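# Put phone on comic book, laptop on stand

## Task

Place the phone so it lies flat with all of it resting on the comic book, and set the laptop, closed and with its top surface facing up, onto the laptop stand so one of its long edges rests against the stand's lips; at the end neither gripper may be touching the phone or the laptop.

## Robot and tools

Robot: two arms, left_arm and right_arm, each with a two-finger gripper. Two head cameras give images: cam_head_left and cam_head_right, both 896x504. A loose object may occasionally get nudged by an outside push.

Frame: everything uses the scene frame. Its origin sits at table-top height, halfway between the two arms' nominal bases. +z points up, +x points out across the table, and left_arm is on the +y side (arm names do not match image left/right). Real bases are offset from nominal; a BASES line, if shown, gives the calibrated spot. The gripper's fingers point along its own +z and open/close along its own y. end_effector_position is the point between the pads, roughly 1 cm back from the tips. Reported positions and orientations can be off by a few centimetres, more at long reach.

Row format (shared by execute_actions and move): 14 numbers, each from -1 to 1, always all 14 even if one arm is idle. Order: dx, dy, dz, rx, ry, rz, opening for left_arm, then the same seven for right_arm. dx, dy, dz, rx, ry, rz are offsets, not poses: they are measured along scene axes from that arm's Hand target at the moment the action or move begins, with rotation about the Hand target's position. 1.0 equals 0.6 m for translation or 180 degrees for rotation; rx, ry, rz form a single rotation vector. A translation longer than 1.0 overall may be scaled back along its direction. Opening is absolute: +1 fully open (0.094 m), -1 closed. Sending 0 for all six pose numbers re-commands the current Hand target; 0 in the opening slot means a half-open command, so repeat the current opening to leave a gripper unchanged.

execute_actions(actions, cameras): actions is a list of actions; each action is a list of up to 15 rows, one row per control step of 1/30 s; if fewer than 15, the final row is held for the remaining steps. Every row in an action counts from the start pose of that action, not from the prior row, and a repeated offset in a new action moves further. An empty list just returns state and images. cameras picks which images come back: omitted, null or ["all"] for all, [] for none; an unknown name invalidates the call.

move(target, speed, blend, opening_speed, blocking, cameras): target is one 14-number row or a list of up to 15 rows; every row is an offset from the Hand targets at the move's start, not from the preceding row. Paths are straight, end together, take at least 0.5 s and are cut off at 10 s in total. speed is m/s per arm path, 0.002 to 4.3, default 0.25 (rotation up to twice that in rad/s), one value or one per target. blend (m) rounds corners at intermediate targets. opening_speed is on the -1..+1 scale per second, minimum 0.2; use a low value when gripping something fragile. blocking=false returns after about 0.5 s while the move continues. Paths do not avoid obstacles or the other arm; faster means harder contacts and more lag. Avoid paths passing near an arm's own base. About one action per 0.5 s is used. The result adds a move: line stating the ending (done, off_target, moving, held, fault) and limits (paced = pose was clipped; held = steps were withheld).

wait(seconds): 0 to 10 s, arms keep last command; a running move continues. stop(): brakes a running move. zoom_image(camera, region): camera is cam_head_left or cam_head_right; region is [x0, y0, x1, y1] pixels from the top-left, at most 504x504, from that camera's latest image. finished_scene(scene): scene number 1 or 2; ends the scene irreversibly, so call it only once the goal holds stably.

Controller behaviour: each step the commanded orientation is limited to within 40 degrees of the measured one; position takes priority over orientation. Hand target in results is the last commanded pose after that clip. Friction and weight can leave a gripper a centimetre or more short in free air; waiting won't fix it, but the next command re-requests it; add the remaining distance if needed. An arm stopped by an object keeps pressing until commanded elsewhere; to release a push, command a target back beyond the gripper. Near the first joint's axis, small hand moves can swing the arm.

Results: grip_measured is the finger opening on the -1..+1 scale (reads up to 2.7 mm wide when empty; under a hard squeeze up to ~3 mm narrower than the part). Grip force is about 50 to 64 N per pad. To release, command an opening clearly above grip_measured. grip_effort_nm is gripper motor effort (negative closes), not pad force. Joint torques follow the Joint positions order; entries 3 and 4 wrap at ±28 N m. Joint velocities may read within noise or be omitted. Joint ranges (rad): waist -2.880 to 2.880, shoulder 0.000 to 3.142, elbow 0.000 to 3.019 (straight at 2.964), wrist pitch -1.693 to 1.571, wrist yaw -1.571 to 1.571, wrist roll -2.094 to 2.094.

Avoid: dropping anything or leaving items off the table (fails the task), releasing moving objects, fast impacts, pressing hard, and any contact or squeeze between the two arms or grippers (can end the scene). Motors heat when holding loads, reaching far or pushing into unreachable poses; MOTOR HOT appears at 85 °C, and at 100 °C that arm goes limp for 30 to 60 s or more (OVER-TEMPERATURE FAULT). Thinking time lets the simulation run on.

Each tool is called after ">>>" as name(argument=value, ...) on one line, values as JSON.

## Session

>>> execute_actions(actions=[])

Scene clock: 0.00 s.
left_arm: end_effector_position=(+0.4917, +0.7724, +0.2723) grip_measured=+1.000 grip_effort_nm=n/a end_effector_quat_wxyz=(+0.538, +0.343, +0.763, +0.102) | right_arm: end_effector_position=(+0.0817, -0.5453, +0.1551) grip_measured=+1.000 grip_effort_nm=n/a end_effector_quat_wxyz=(-0.018, +0.931, +0.365, +0.017)
Joint positions: left_arm=[1.045 1.959 1.826 -0.901 1.086 1.589 0.094] | right_arm=[-1.159 1.068 0.818 -1.355 -0.035 1.239 0.094]
Joint velocities: within noise
Joint torques (N m): no reading
Motor temperatures (°C): left_arm=[23 25 27 24 28 25 28] | right_arm=[27 30 27 25 24 24 25]
Heat: left arm: hottest wrist yaw 28 °C; right arm: hottest shoulder 30 °C.
Hand target: left_arm +0.4939, +0.7763, +0.2941; +0.539, +0.352, +0.755, +0.121 | right_arm +0.0850, -0.5527, +0.1634; -0.006, +0.931, +0.366, +0.017
Tool commands: left_gripper/opening=+1.0 right_gripper/opening=+1.0

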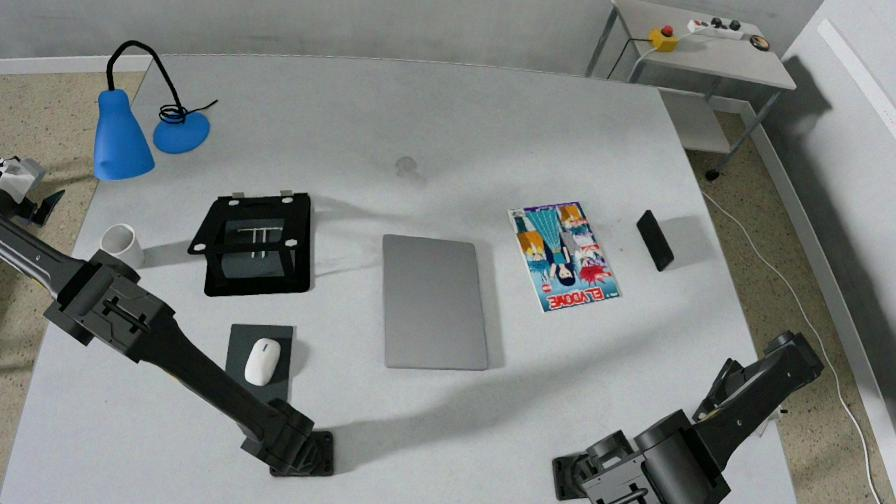

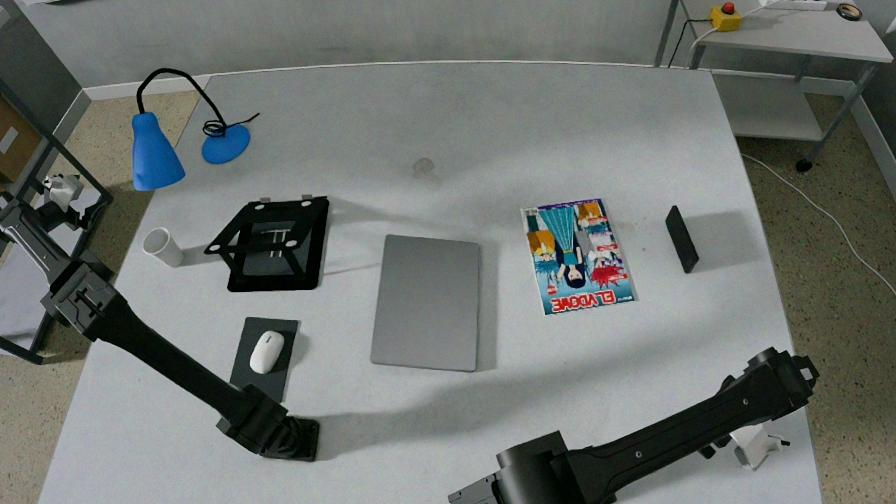

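>>> zoom_image(camera="cam_head_left", region=[170, 170, 350, 320])

>>> zoom_image(camera="cam_head_right", region=[190, 170, 370, 320])

>>> zoom_image(camera="cam_head_left", region=[340, 200, 540, 400])

>>> zoom_image(camera="cam_head_left", region=[500, 180, 700, 330])

>>> zoom_image(camera="cam_head_right", region=[500, 180, 720, 330])

>>> zoom_image(camera="cam_head_right", region=[340, 200, 540, 400])

>>> zoom_image(camera="cam_head_left", region=[520, 300, 896, 504])

>>> zoom_image(camera="cam_head_right", region=[420, 300, 850, 504])

Scaled by 2.800.

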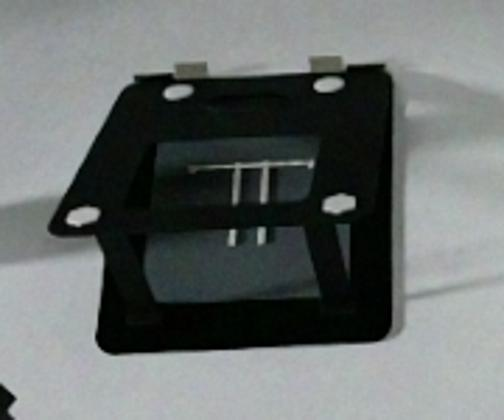

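Scaled by 2.800.

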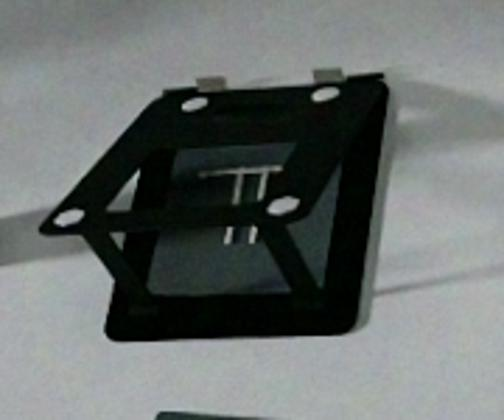

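Scaled by 2.520.

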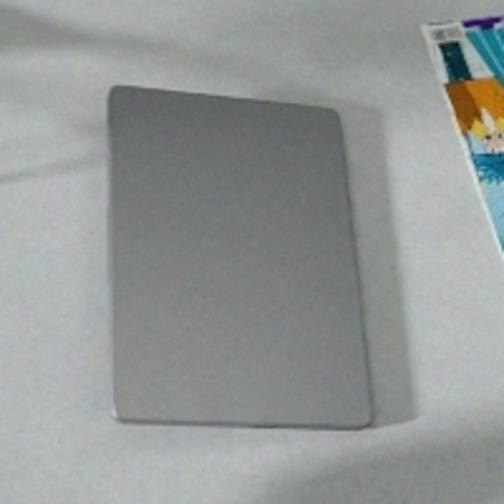

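Scaled by 2.520.

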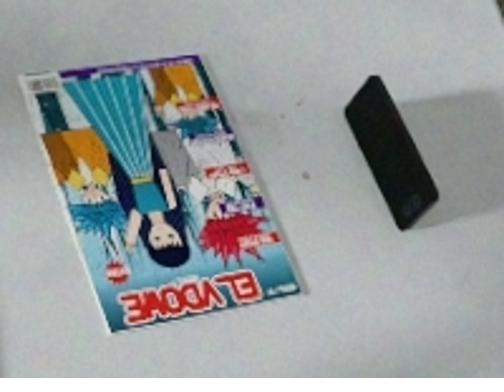

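Scaled by 2.291.

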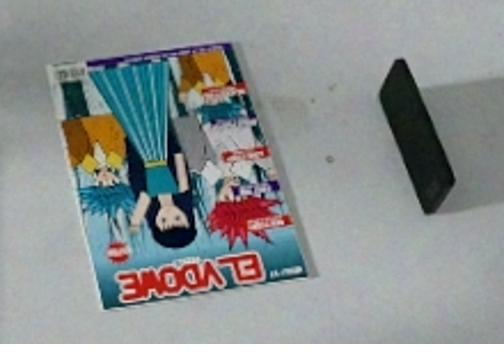

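Scaled by 2.520.

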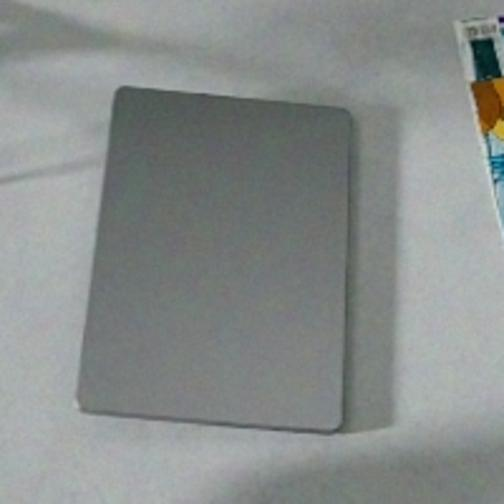

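Scaled by 1.340.

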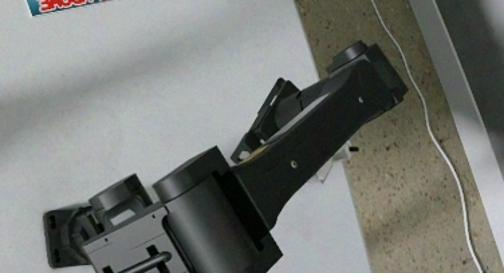

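Scaled by 1.172.

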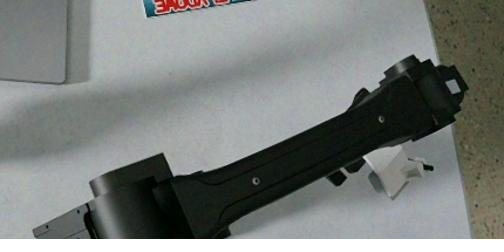

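>>> zoom_image(camera="cam_head_left", region=[430, 330, 510, 380])

>>> zoom_image(camera="cam_head_right", region=[430, 330, 510, 380])

>>> zoom_image(camera="cam_head_left", region=[220, 310, 320, 410])

>>> zoom_image(camera="cam_head_right", region=[355, 340, 405, 380])

>>> zoom_image(camera="cam_head_left", region=[620, 195, 700, 285])

>>> zoom_image(camera="cam_head_right", region=[650, 190, 730, 280])

Scaled by 6.300.

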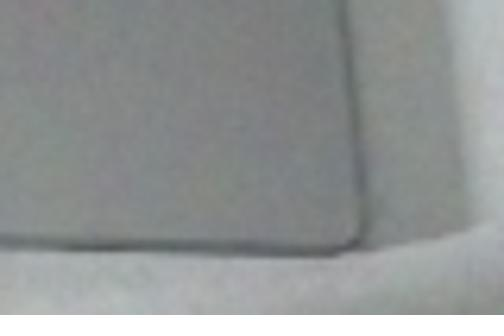

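Scaled by 6.300.

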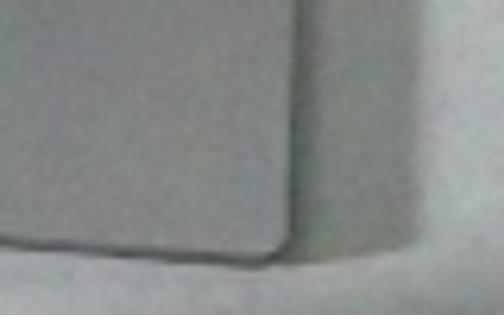

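Scaled by 5.040.

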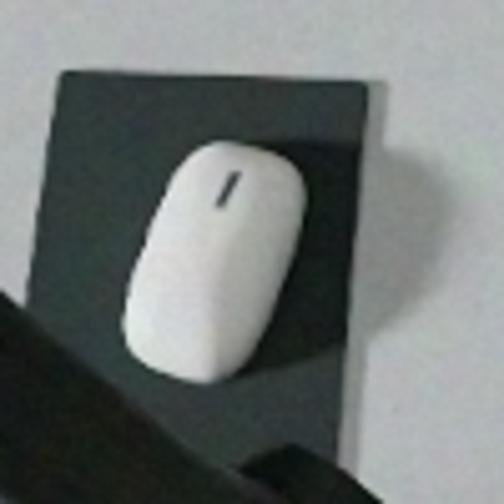

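Scaled by 10.080.

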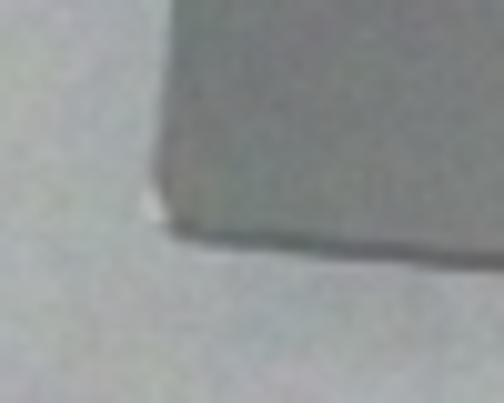

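Scaled by 5.600.

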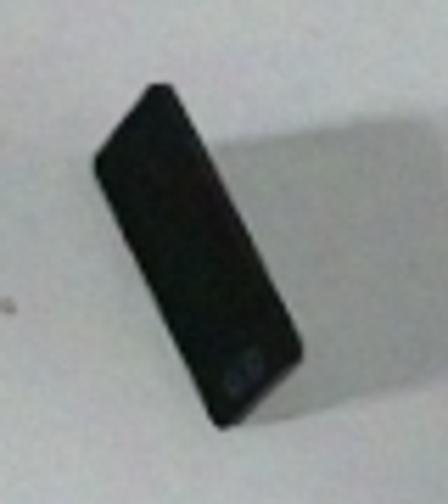

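Scaled by 5.600.

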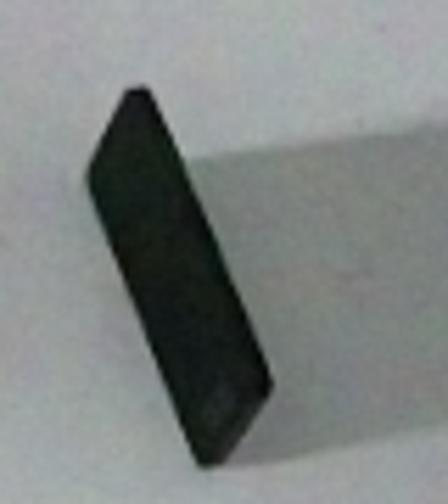

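>>> move(target=[[0,0,0,0,0,0,1,0.1,0,0.25,0,0,0,1],[0,0,0,0,0,0,1,0.65,0.11,0.2,0,0,-0.15,1]], blend=0.05)

Scene clock: 59.20 s.
left_arm: end_effector_position=(+0.4917, +0.7724, +0.2723) grip_measured=+1.000 grip_effort_nm=0.022 end_effector_quat_wxyz=(+0.538, +0.343, +0.763, +0.102) | right_arm: end_effector_position=(+0.4586, -0.4845, +0.2742) grip_measured=+1.000 grip_effort_nm=-0.007 end_effector_quat_wxyz=(-0.066, +0.942, +0.326, +0.049)
Joint positions: left_arm=[1.045 1.959 1.826 -0.901 1.086 1.589 0.094] | right_arm=[-0.404 1.704 1.759 -1.641 -0.165 2.075 0.094]
Joint torques (N m): left_arm=[-1.73 -23.71 13.59 1.06 0.52 -0.03] | right_arm=[1.03 -16.5 12.72 -0.29 0.05 0.23]
Motor temperatures (°C): left_arm=[23 29 32 24 28 24 27] | right_arm=[27 31 36 25 24 24 25]
Heat: left arm: hottest elbow 32 °C; right arm: hottest elbow 36 °C.
Hand target: left_arm +0.4939, +0.7763, +0.2941; +0.539, +0.352, +0.755, +0.121 | right_arm +0.4749, -0.4869, +0.2836; -0.002, +0.990, +0.138, +0.018
Off the commanded pose: left_arm 0.022 m, 3 deg | right_arm 0.019 m, 24 deg.
joint sent to its limit (right arm) — joint 6 (wrist roll), upper limit. The joint targets are off in orientation, not in position.
move: off_target (left_arm, right_arm)

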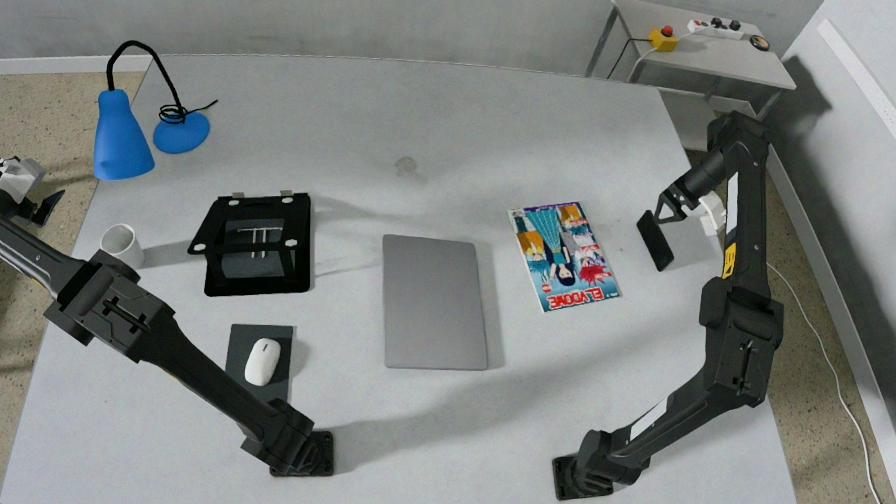

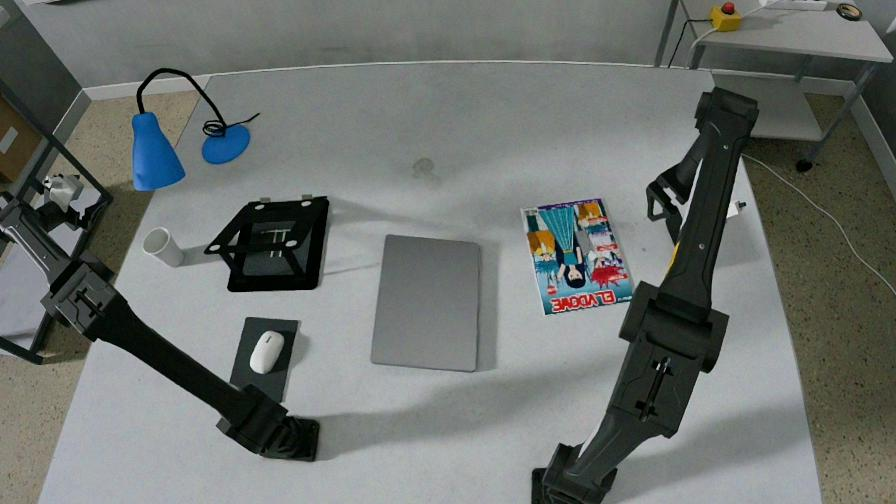

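>>> move(target=[[0,0,0,0,0,0,1,0,0,0,0,0,0.5,1],[0,0,0,0,0,0,1,0,0,-0.15,0,0,0.99,1]], speed=0.4)

>>> zoom_image(camera="cam_head_left", region=[600, 140, 760, 300])

>>> zoom_image(camera="cam_head_right", region=[600, 140, 760, 300])

Scene clock: 71.90 s.
left_arm: end_effector_position=(+0.4918, +0.7724, +0.2720) grip_measured=+1.000 grip_effort_nm=0.022 end_effector_quat_wxyz=(+0.538, +0.343, +0.763, +0.102) | right_arm: end_effector_position=(+0.4717, -0.4923, +0.2122) grip_measured=+1.000 grip_effort_nm=-0.017 end_effector_quat_wxyz=(-0.005, -0.112, +0.994, -0.007)
Joint positions: left_arm=[1.045 1.959 1.826 -0.901 1.086 1.589 0.094] | right_arm=[-0.349 1.742 1.652 -1.484 0.017 -0.569 0.094]
Joint torques (N m): left_arm=[-1.32 -23.47 13.76 1.17 0.52 -0.04] | right_arm=[1.38 -17.14 7.25 0.49 0.06 0.06]
Heat: left arm: hottest elbow 33 °C; right arm: hottest elbow 38 °C.
Hand target: left_arm +0.4940, +0.7763, +0.2938; +0.539, +0.352, +0.755, +0.121 | right_arm +0.4749, -0.4868, +0.1936; -0.018, -0.122, +0.992, -0.002
Off the commanded pose: left_arm 0.023 m, 3 deg | right_arm 0.020 m, 2 deg.
move: off_target (left_arm, right_arm)

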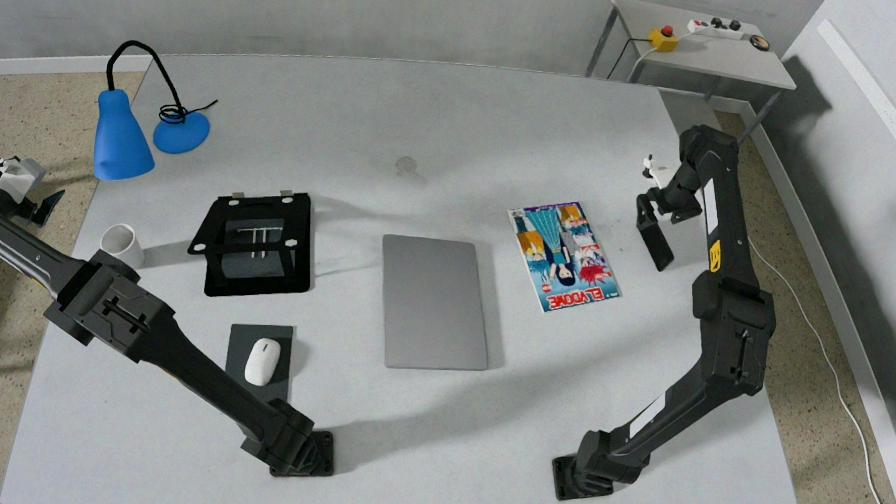

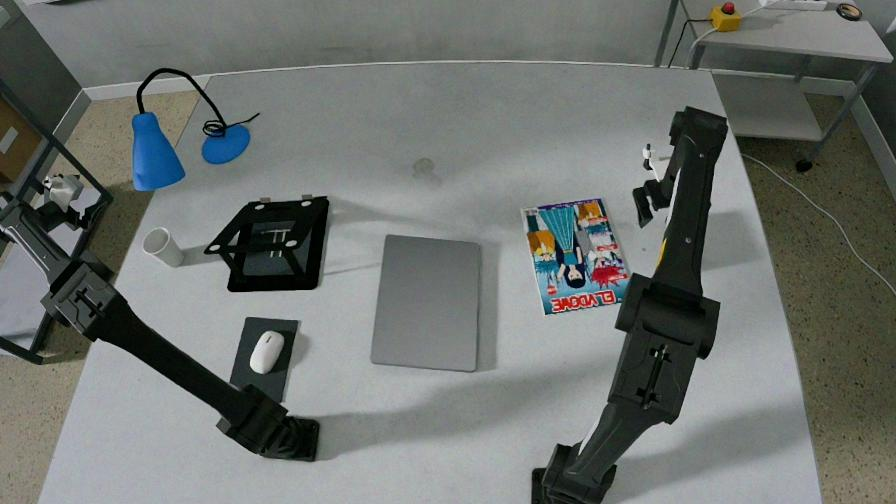

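Scaled by 3.150.

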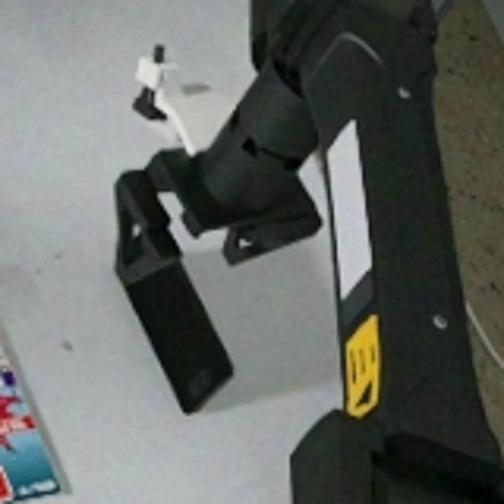

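Scaled by 3.150.

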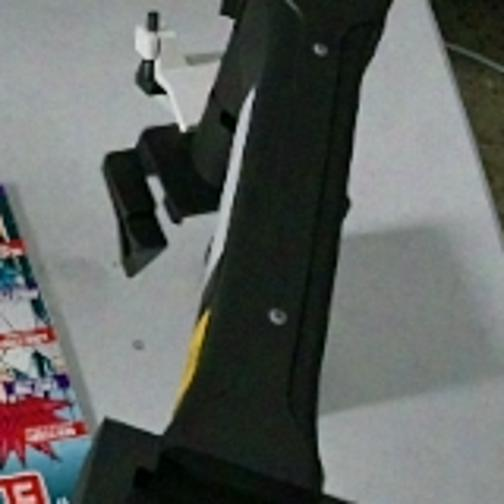

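>>> move(target=[0,0,0,0,0,0,1,0,0,-0.13,0,0,0,1])

>>> zoom_image(camera="cam_head_left", region=[600, 160, 740, 300])

>>> zoom_image(camera="cam_head_right", region=[600, 160, 740, 300])

Scene clock: 85.50 s.
left_arm: end_effector_position=(+0.4917, +0.7724, +0.2723) grip_measured=+1.000 grip_effort_nm=0.022 end_effector_quat_wxyz=(+0.538, +0.343, +0.763, +0.102) | right_arm: end_effector_position=(+0.4723, -0.4925, +0.1266) grip_measured=+1.000 grip_effort_nm=-0.027 end_effector_quat_wxyz=(-0.012, -0.113, +0.994, -0.004)
Joint positions: left_arm=[1.045 1.959 1.826 -0.901 1.086 1.589 0.094] | right_arm=[-0.349 1.797 1.5 -1.293 0.017 -0.57 0.094]
Joint torques (N m): left_arm=[-1.32 -23.65 13.85 1.06 0.53 -0.08] | right_arm=[1.2 -17.79 7.38 0.46 0.07 0.09]
Heat: left arm: hottest elbow 33 °C; right arm: hottest elbow 37 °C.
Hand target: left_arm +0.4939, +0.7763, +0.2941; +0.539, +0.352, +0.755, +0.121 | right_arm +0.4749, -0.4868, +0.1155; -0.018, -0.122, +0.992, -0.002
Off the commanded pose: left_arm 0.022 m, 3 deg | right_arm 0.013 m, 1 deg.
move: off_target (left_arm, right_arm)

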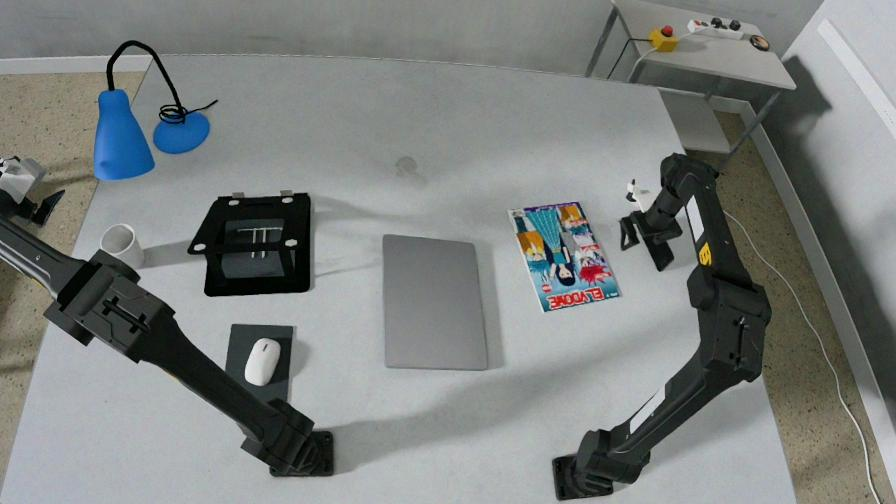

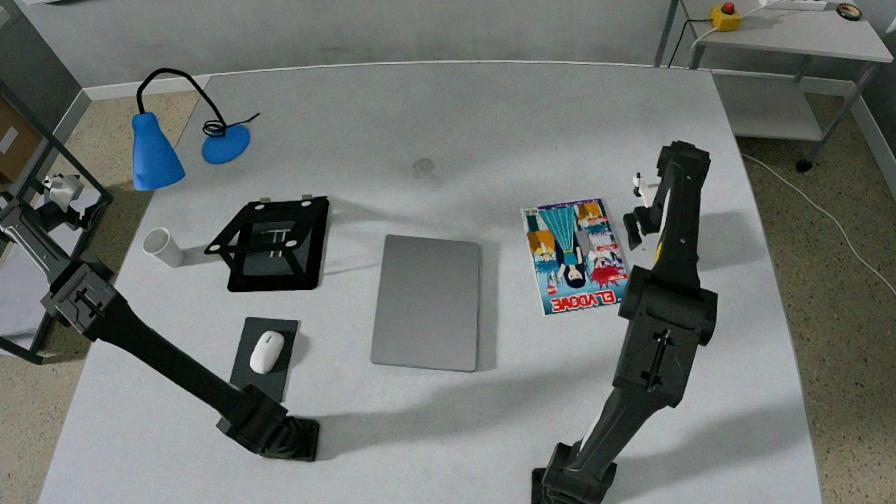

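Scaled by 3.600.

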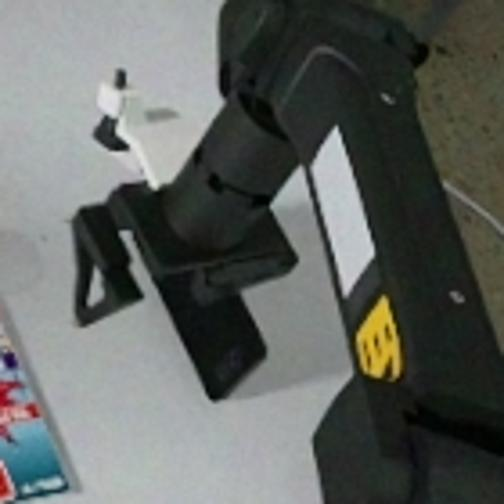

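Scaled by 3.600.

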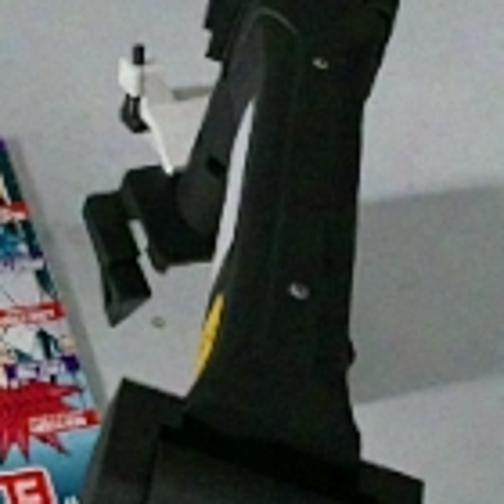

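>>> move(target=[0,0,0,0,0,0,1,0.1,-0.155,0.03,0,0,0,1])

>>> zoom_image(camera="cam_head_left", region=[600, 160, 740, 300])

>>> zoom_image(camera="cam_head_right", region=[620, 160, 760, 300])

Scene clock: 99.40 s.
left_arm: end_effector_position=(+0.4917, +0.7724, +0.2723) grip_measured=+1.000 grip_effort_nm=0.022 end_effector_quat_wxyz=(+0.538, +0.343, +0.763, +0.102) | right_arm: end_effector_position=(+0.5184, -0.5734, +0.1303) grip_measured=+1.000 grip_effort_nm=-0.027 end_effector_quat_wxyz=(-0.026, -0.118, +0.993, +0.003)
Joint positions: left_arm=[1.045 1.959 1.826 -0.901 1.086 1.589 0.094] | right_arm=[-0.448 2.007 1.825 -1.435 0.023 -0.678 0.094]
Joint torques (N m): left_arm=[-1.79 -23 13.61 1.1 0.5 -0.01] | right_arm=[0.67 -21.66 12.57 -0.29 -0.01 0.06]
Heat: left arm: hottest elbow 34 °C; right arm: hottest elbow 36 °C.
Hand target: left_arm +0.4939, +0.7763, +0.2941; +0.539, +0.352, +0.755, +0.121 | right_arm +0.5349, -0.5798, +0.1334; -0.018, -0.123, +0.992, -0.002
Off the commanded pose: left_arm 0.022 m, 3 deg | right_arm 0.018 m, 1 deg.
move: off_target (left_arm, right_arm)

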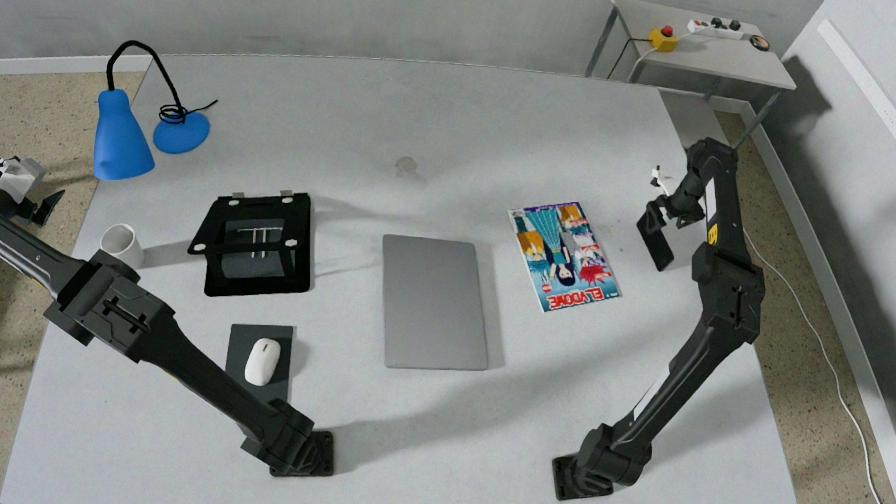

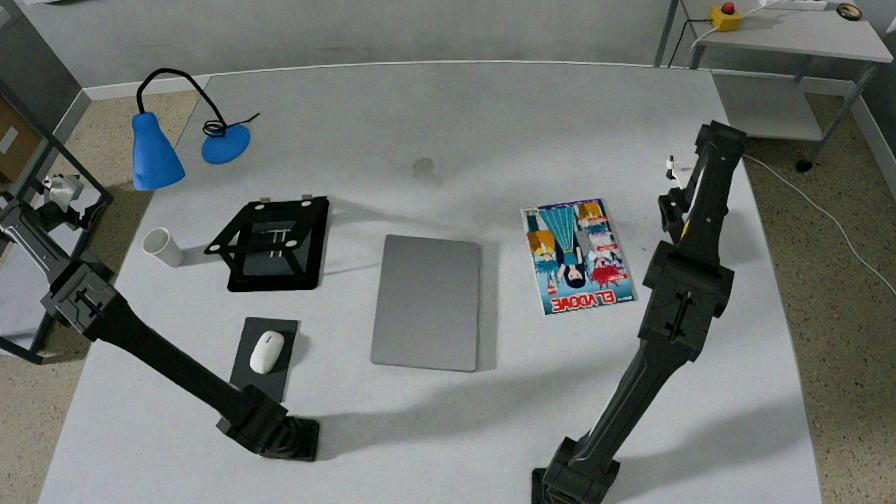

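Scaled by 3.600.

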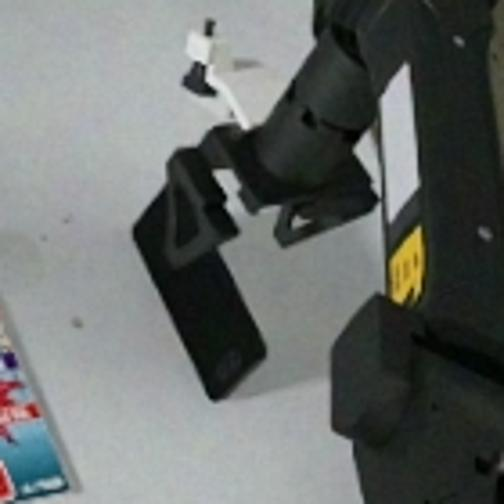

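Scaled by 3.600.

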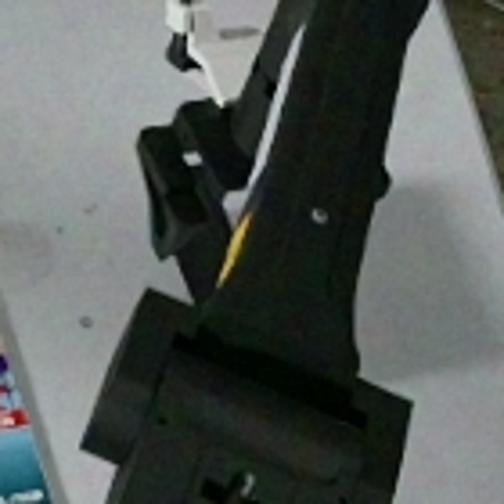

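>>> move(target=[[0,0,0,0,0,0,1,0.05,-0.047,0.0,0,0,0,1],[0,0,0,0,0,0,1,0.05,-0.047,-0.075,0,0,0,1]], speed=0.15)

>>> zoom_image(camera="cam_head_left", region=[600, 160, 740, 300])

>>> zoom_image(camera="cam_head_right", region=[620, 160, 760, 300])

Scene clock: 108.27 s.
left_arm: end_effector_position=(+0.4917, +0.7724, +0.2723) grip_measured=+1.000 grip_effort_nm=0.022 end_effector_quat_wxyz=(+0.538, +0.343, +0.763, +0.102) | right_arm: end_effector_position=(+0.5621, -0.5975, +0.1011) grip_measured=+1.000 grip_effort_nm=-0.022 end_effector_quat_wxyz=(-0.017, -0.125, +0.992, -0.002)
Joint positions: left_arm=[1.045 1.959 1.826 -0.901 1.086 1.589 0.094] | right_arm=[-0.452 2.154 1.99 -1.433 0.023 -0.697 0.094]
Joint torques (N m): left_arm=[-2.08 -23.36 13.79 1.18 0.55 0.01] | right_arm=[-0.56 -23.18 9.25 0.43 0.01 0.09]
Heat: left arm: hottest elbow 34 °C; right arm: hottest elbow 36 °C.
Hand target: left_arm +0.4939, +0.7763, +0.2941; +0.539, +0.352, +0.755, +0.121 | right_arm +0.5650, -0.6079, +0.0885; -0.018, -0.123, +0.992, -0.002
Off the commanded pose: left_arm 0.022 m, 3 deg | right_arm 0.017 m, 0 deg.
move: off_target (left_arm, right_arm)

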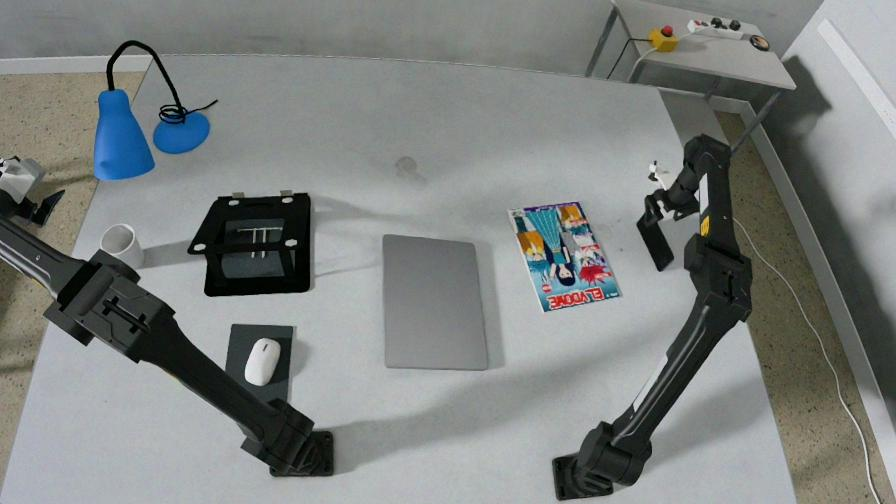

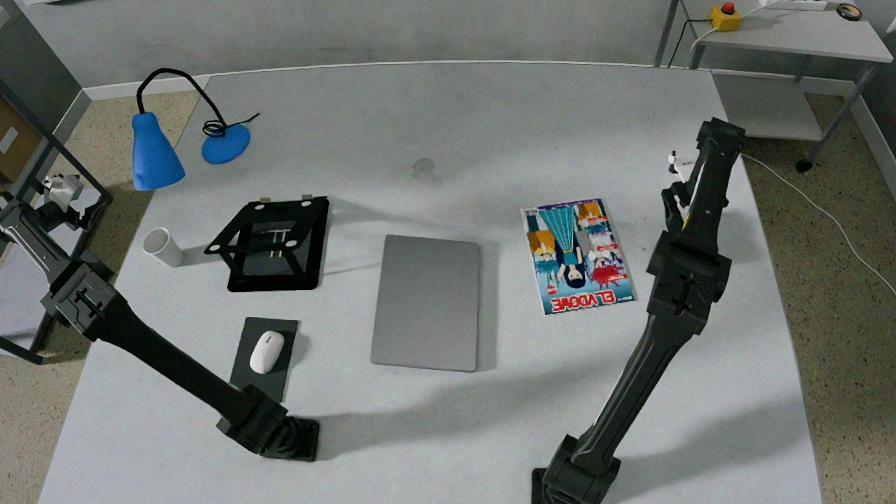

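Scaled by 3.600.

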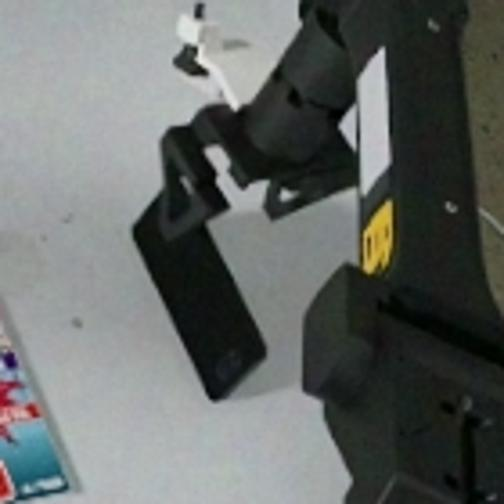

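Scaled by 3.600.

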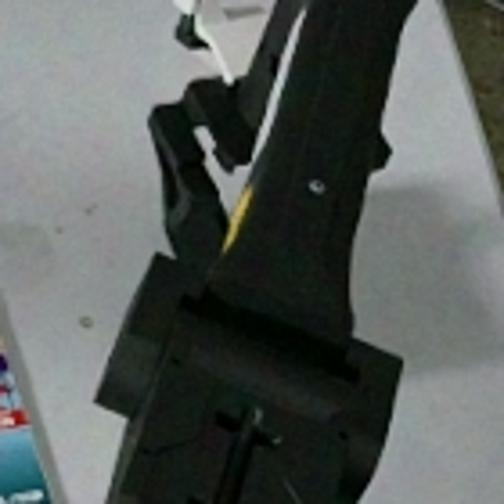

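>>> move(target=[0,0,0,0,0,0,1,-0.01,-0.0,-0.075,0,0,0,1], speed=0.12)

>>> zoom_image(camera="cam_head_left", region=[600, 160, 740, 300])

Scene clock: 111.80 s.
left_arm: end_effector_position=(+0.4917, +0.7724, +0.2723) grip_measured=+1.000 grip_effort_nm=0.022 end_effector_quat_wxyz=(+0.538, +0.343, +0.763, +0.102) | right_arm: end_effector_position=(+0.5647, -0.6015, +0.0662) grip_measured=+1.000 grip_effort_nm=-0.027 end_effector_quat_wxyz=(-0.006, -0.125, +0.992, -0.009)
Joint positions: left_arm=[1.045 1.959 1.826 -0.901 1.086 1.589 0.094] | right_arm=[-0.456 2.169 1.923 -1.325 0.023 -0.701 0.094]
Joint torques (N m): left_arm=[-1.61 -23.88 13.64 1.18 0.53 -0.02] | right_arm=[-0.5 -23.71 7.31 0.43 0 0.11]
Heat: left arm: hottest elbow 34 °C; right arm: hottest elbow 36 °C.
Hand target: left_arm +0.4939, +0.7763, +0.2941; +0.539, +0.352, +0.755, +0.121 | right_arm +0.5589, -0.6079, +0.0435; -0.018, -0.123, +0.992, -0.002
Off the commanded pose: left_arm 0.022 m, 3 deg | right_arm 0.024 m, 2 deg.
move: off_target (left_arm, right_arm)

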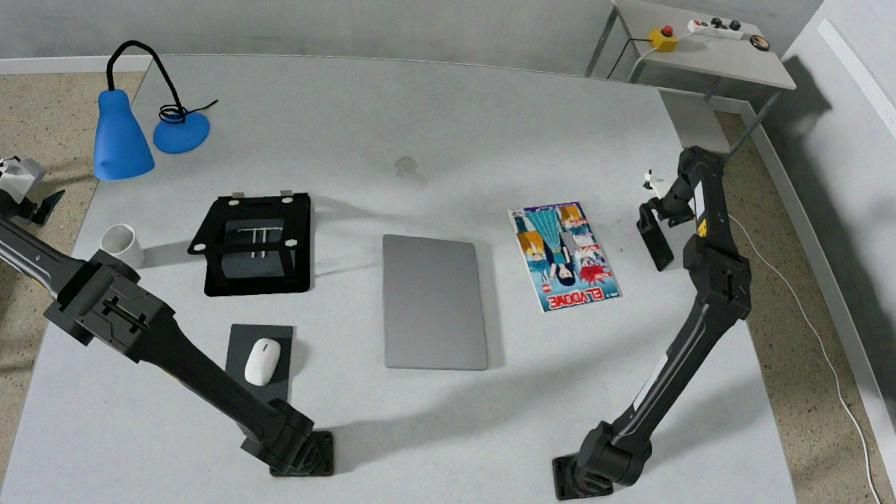

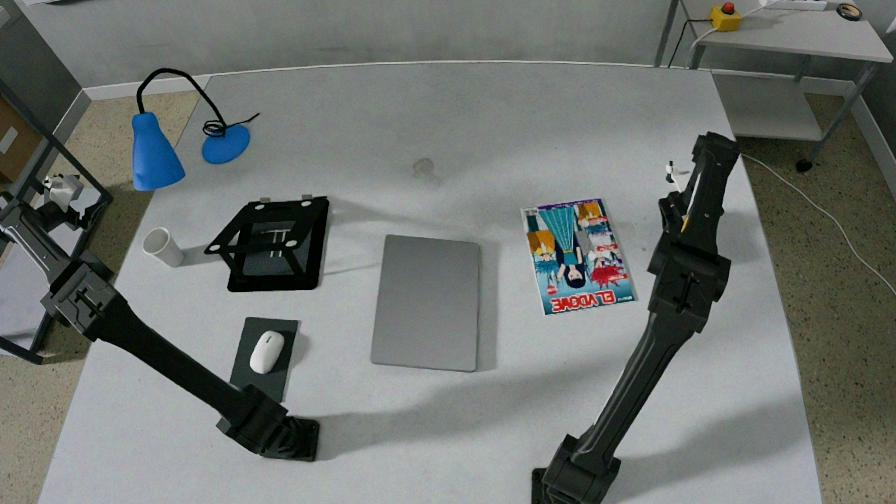

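Scaled by 3.600.

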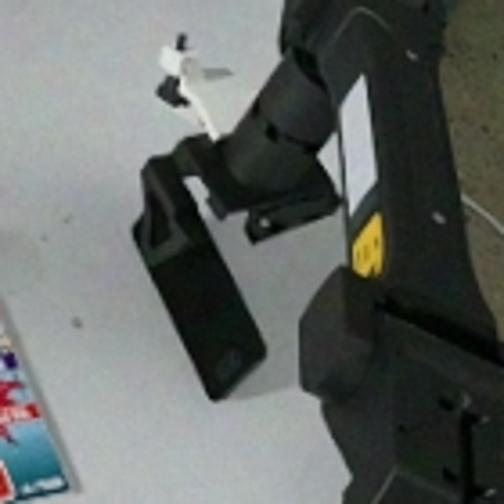

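>>> move(target=[0,0,0,0,0,0,1,0.0,-0.0,-0.02,0,0,0,1], speed=0.12, cameras=[])

>>> move(target=[0,0,0,0,0,0,1,0.0,-0.0,0,0,0,0,-0.6], opening_speed=0.8, cameras=[])

>>> move(target=[0,0,0,0,0,0,1,0.0,-0.0,0,0,0,0,-1], opening_speed=0.25)

>>> zoom_image(camera="cam_head_left", region=[600, 160, 740, 300])

Scene clock: 116.10 s.
left_arm: end_effector_position=(+0.4917, +0.7724, +0.2723) grip_measured=+1.000 grip_effort_nm=0.022 end_effector_quat_wxyz=(+0.538, +0.343, +0.763, +0.102) | right_arm: end_effector_position=(+0.5661, -0.6022, +0.0583) grip_measured=+1.000 grip_effort_nm=-0.022 end_effector_quat_wxyz=(-0.003, -0.125, +0.992, -0.011)
Joint positions: left_arm=[1.045 1.959 1.826 -0.901 1.086 1.589 0.094] | right_arm=[-0.456 2.174 1.91 -1.3 0.023 -0.702 0.094]
Joint torques (N m): left_arm=[-0.85 -23.65 13.75 1.24 0.53 -0.04] | right_arm=[-0.5 -23.12 7.09 0.43 0 0.09]
Heat: left arm: hottest elbow 34 °C; right arm: hottest elbow 36 °C.
Hand target: left_arm +0.4939, +0.7763, +0.2941; +0.539, +0.352, +0.755, +0.121 | right_arm +0.5590, -0.6079, +0.0315; -0.018, -0.123, +0.992, -0.002
Off the commanded pose: left_arm 0.022 m, 3 deg | right_arm 0.028 m, 2 deg.
move: off_target (left_arm, right_arm)

Scene clock: 118.47 s.
left_arm: end_effector_position=(+0.4917, +0.7724, +0.2723) grip_measured=+1.000 grip_effort_nm=0.022 end_effector_quat_wxyz=(+0.538, +0.343, +0.763, +0.102) | right_arm: end_effector_position=(+0.5661, -0.6025, +0.0583) grip_measured=-0.598 grip_effort_nm=-0.081 end_effector_quat_wxyz=(-0.003, -0.125, +0.992, -0.012)
Joint positions: left_arm=[1.045 1.959 1.826 -0.901 1.086 1.589 0.094] | right_arm=[-0.457 2.174 1.91 -1.3 0.023 -0.702 0.019]
Joint torques (N m): left_arm=[-2.2 -24.06 13.74 1.14 0.53 -0.06] | right_arm=[-0.09 -23.24 7.13 0.47 -0.01 0.09]
Heat: left arm: hottest elbow 34 °C; right arm: hottest elbow 36 °C.
Hand target: left_arm +0.4939, +0.7763, +0.2941; +0.539, +0.352, +0.755, +0.121 | right_arm +0.5590, -0.6080, +0.0315; -0.018, -0.122, +0.992, -0.002
Off the commanded pose: left_arm 0.022 m, 3 deg | right_arm 0.028 m, 2 deg.
move: off_target (left_arm, right_arm)

Scene clock: 120.27 s.
left_arm: end_effector_position=(+0.4917, +0.7724, +0.2723) grip_measured=+1.000 grip_effort_nm=0.027 end_effector_quat_wxyz=(+0.538, +0.343, +0.763, +0.102) | right_arm: end_effector_position=(+0.5662, -0.6022, +0.0578) grip_measured=-0.842 grip_effort_nm=-1.038 end_effector_quat_wxyz=(-0.003, -0.125, +0.992, -0.011)
Joint positions: left_arm=[1.045 1.959 1.826 -0.901 1.086 1.589 0.094] | right_arm=[-0.457 2.175 1.91 -1.3 0.021 -0.702 0.007]
Joint torques (N m): left_arm=[-1.38 -23.3 13.68 1.21 0.55 -0.06] | right_arm=[-0.5 -23.3 7.13 0.44 0.05 0.09]
Heat: left arm: hottest elbow 34 °C; right arm: hottest elbow 36 °C.
Hand target: left_arm +0.4939, +0.7763, +0.2941; +0.539, +0.352, +0.755, +0.121 | right_arm +0.5590, -0.6080, +0.0315; -0.018, -0.122, +0.992, -0.002
Off the commanded pose: left_arm 0.022 m, 3 deg | right_arm 0.028 m, 2 deg.
move: off_target (left_arm, right_arm)

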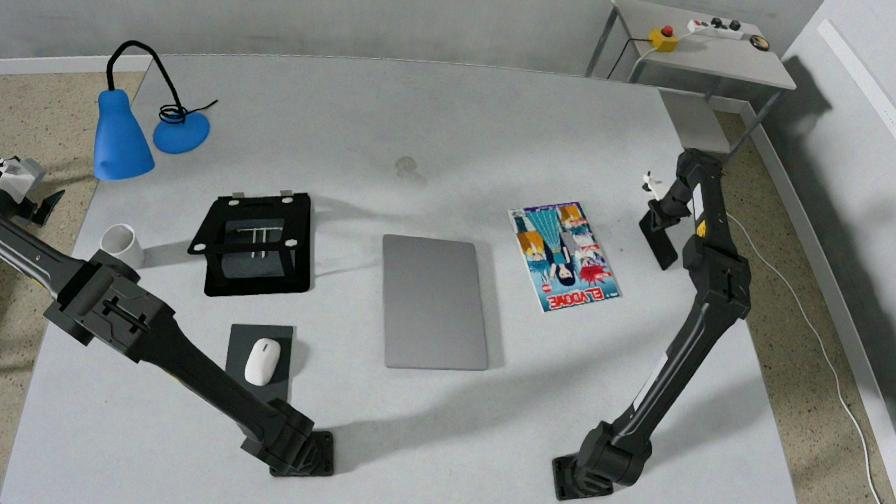

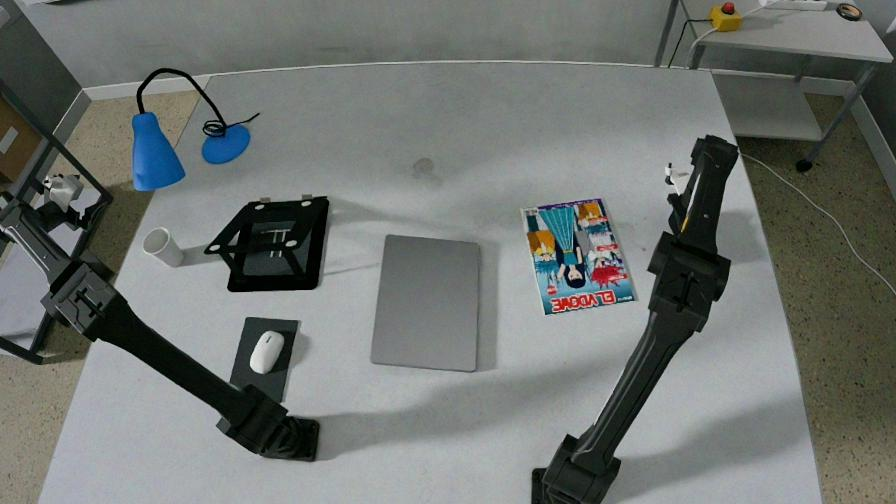

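Scaled by 3.600.

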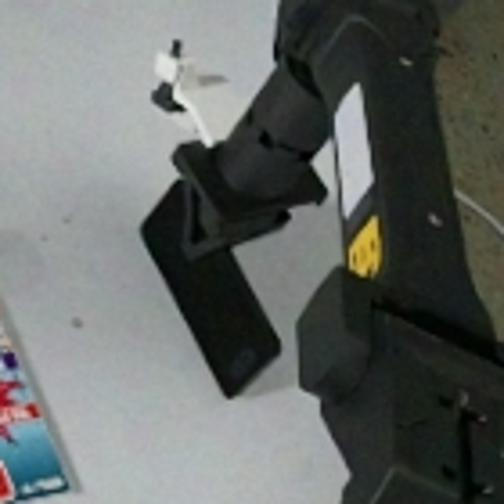

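>>> move(target=[[0,0,0,0,0,0,1,0,0,0.167,0,0,0,-1],[0,0,0,0,0,0,1,-0.02,0.408,0.18,0.27,0.067,0,-1]], speed=0.2, blend=0.03)

>>> zoom_image(camera="cam_head_left", region=[480, 160, 680, 340])

>>> zoom_image(camera="cam_head_right", region=[480, 160, 680, 340])

Scene clock: 133.50 s.
left_arm: end_effector_position=(+0.4917, +0.7724, +0.2723) grip_measured=+1.000 grip_effort_nm=0.027 end_effector_quat_wxyz=(+0.538, +0.343, +0.763, +0.102) | right_arm: end_effector_position=(+0.5513, -0.3689, +0.1183) grip_measured=-0.843 grip_effort_nm=-1.038 end_effector_quat_wxyz=(-0.003, -0.093, +0.918, +0.386)
Joint positions: left_arm=[1.045 1.959 1.826 -0.901 1.086 1.589 0.094] | right_arm=[-0.301 2.133 1.849 -1.666 -0.714 -0.641 0.007]
Joint torques (N m): left_arm=[-1.32 -22.89 13.71 1.13 0.5 0.01] | right_arm=[0.85 -28.1 6.75 -1.01 -0.61 0.21]
Motor temperatures (°C): left_arm=[23 31 34 24 28 24 27] | right_arm=[27 37 36 25 24 23 26]
Heat: left arm: hottest elbow 34 °C; right arm: hottest shoulder 37 °C.
Hand target: left_arm +0.4939, +0.7763, +0.2941; +0.539, +0.352, +0.755, +0.121 | right_arm +0.5470, -0.3631, +0.1396; -0.067, -0.119, +0.898, +0.419
Off the commanded pose: left_arm 0.022 m, 3 deg | right_arm 0.022 m, 9 deg.
joint sent to its limit (right arm) — joint 4 (wrist pitch), lower limit. The joint targets are off in orientation, not in position.
move: off_target (left_arm, right_arm)

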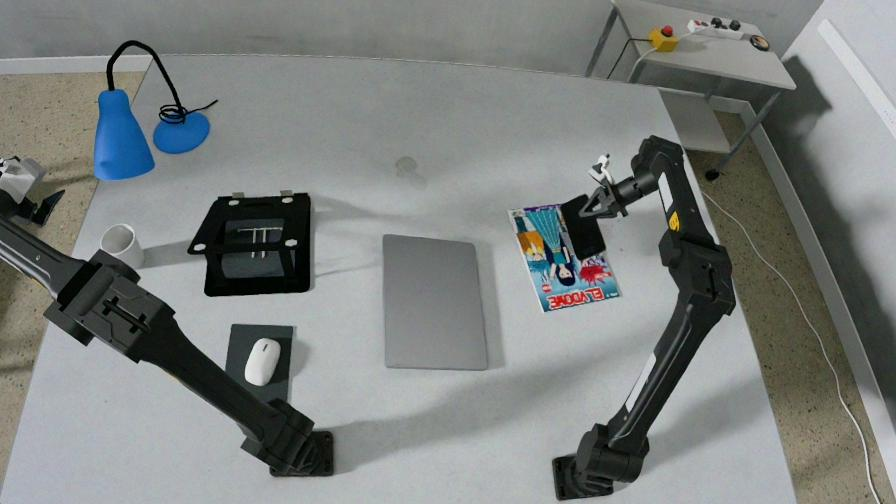

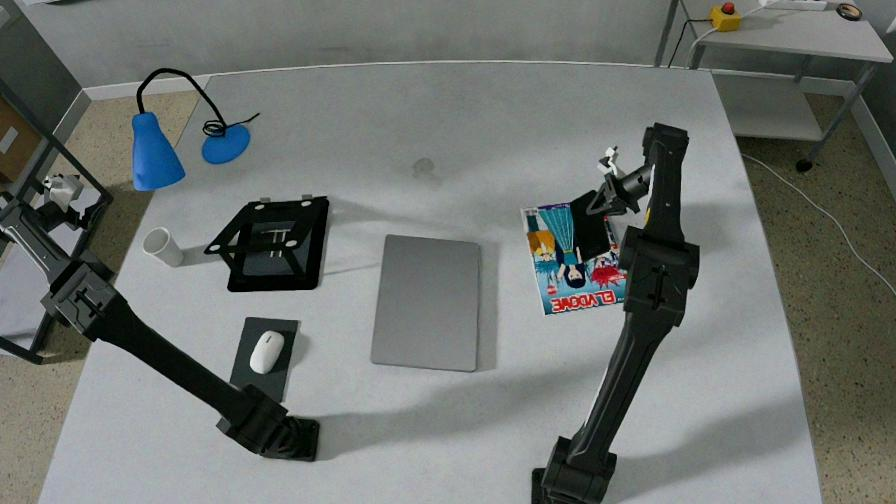

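Scaled by 2.520.

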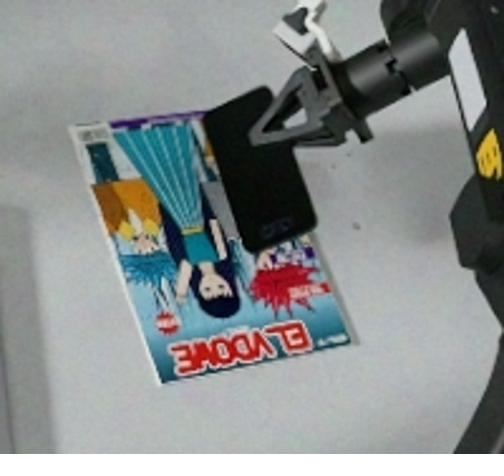

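Scaled by 2.520.

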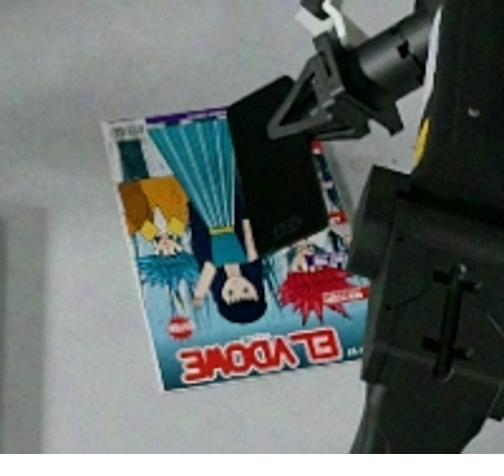

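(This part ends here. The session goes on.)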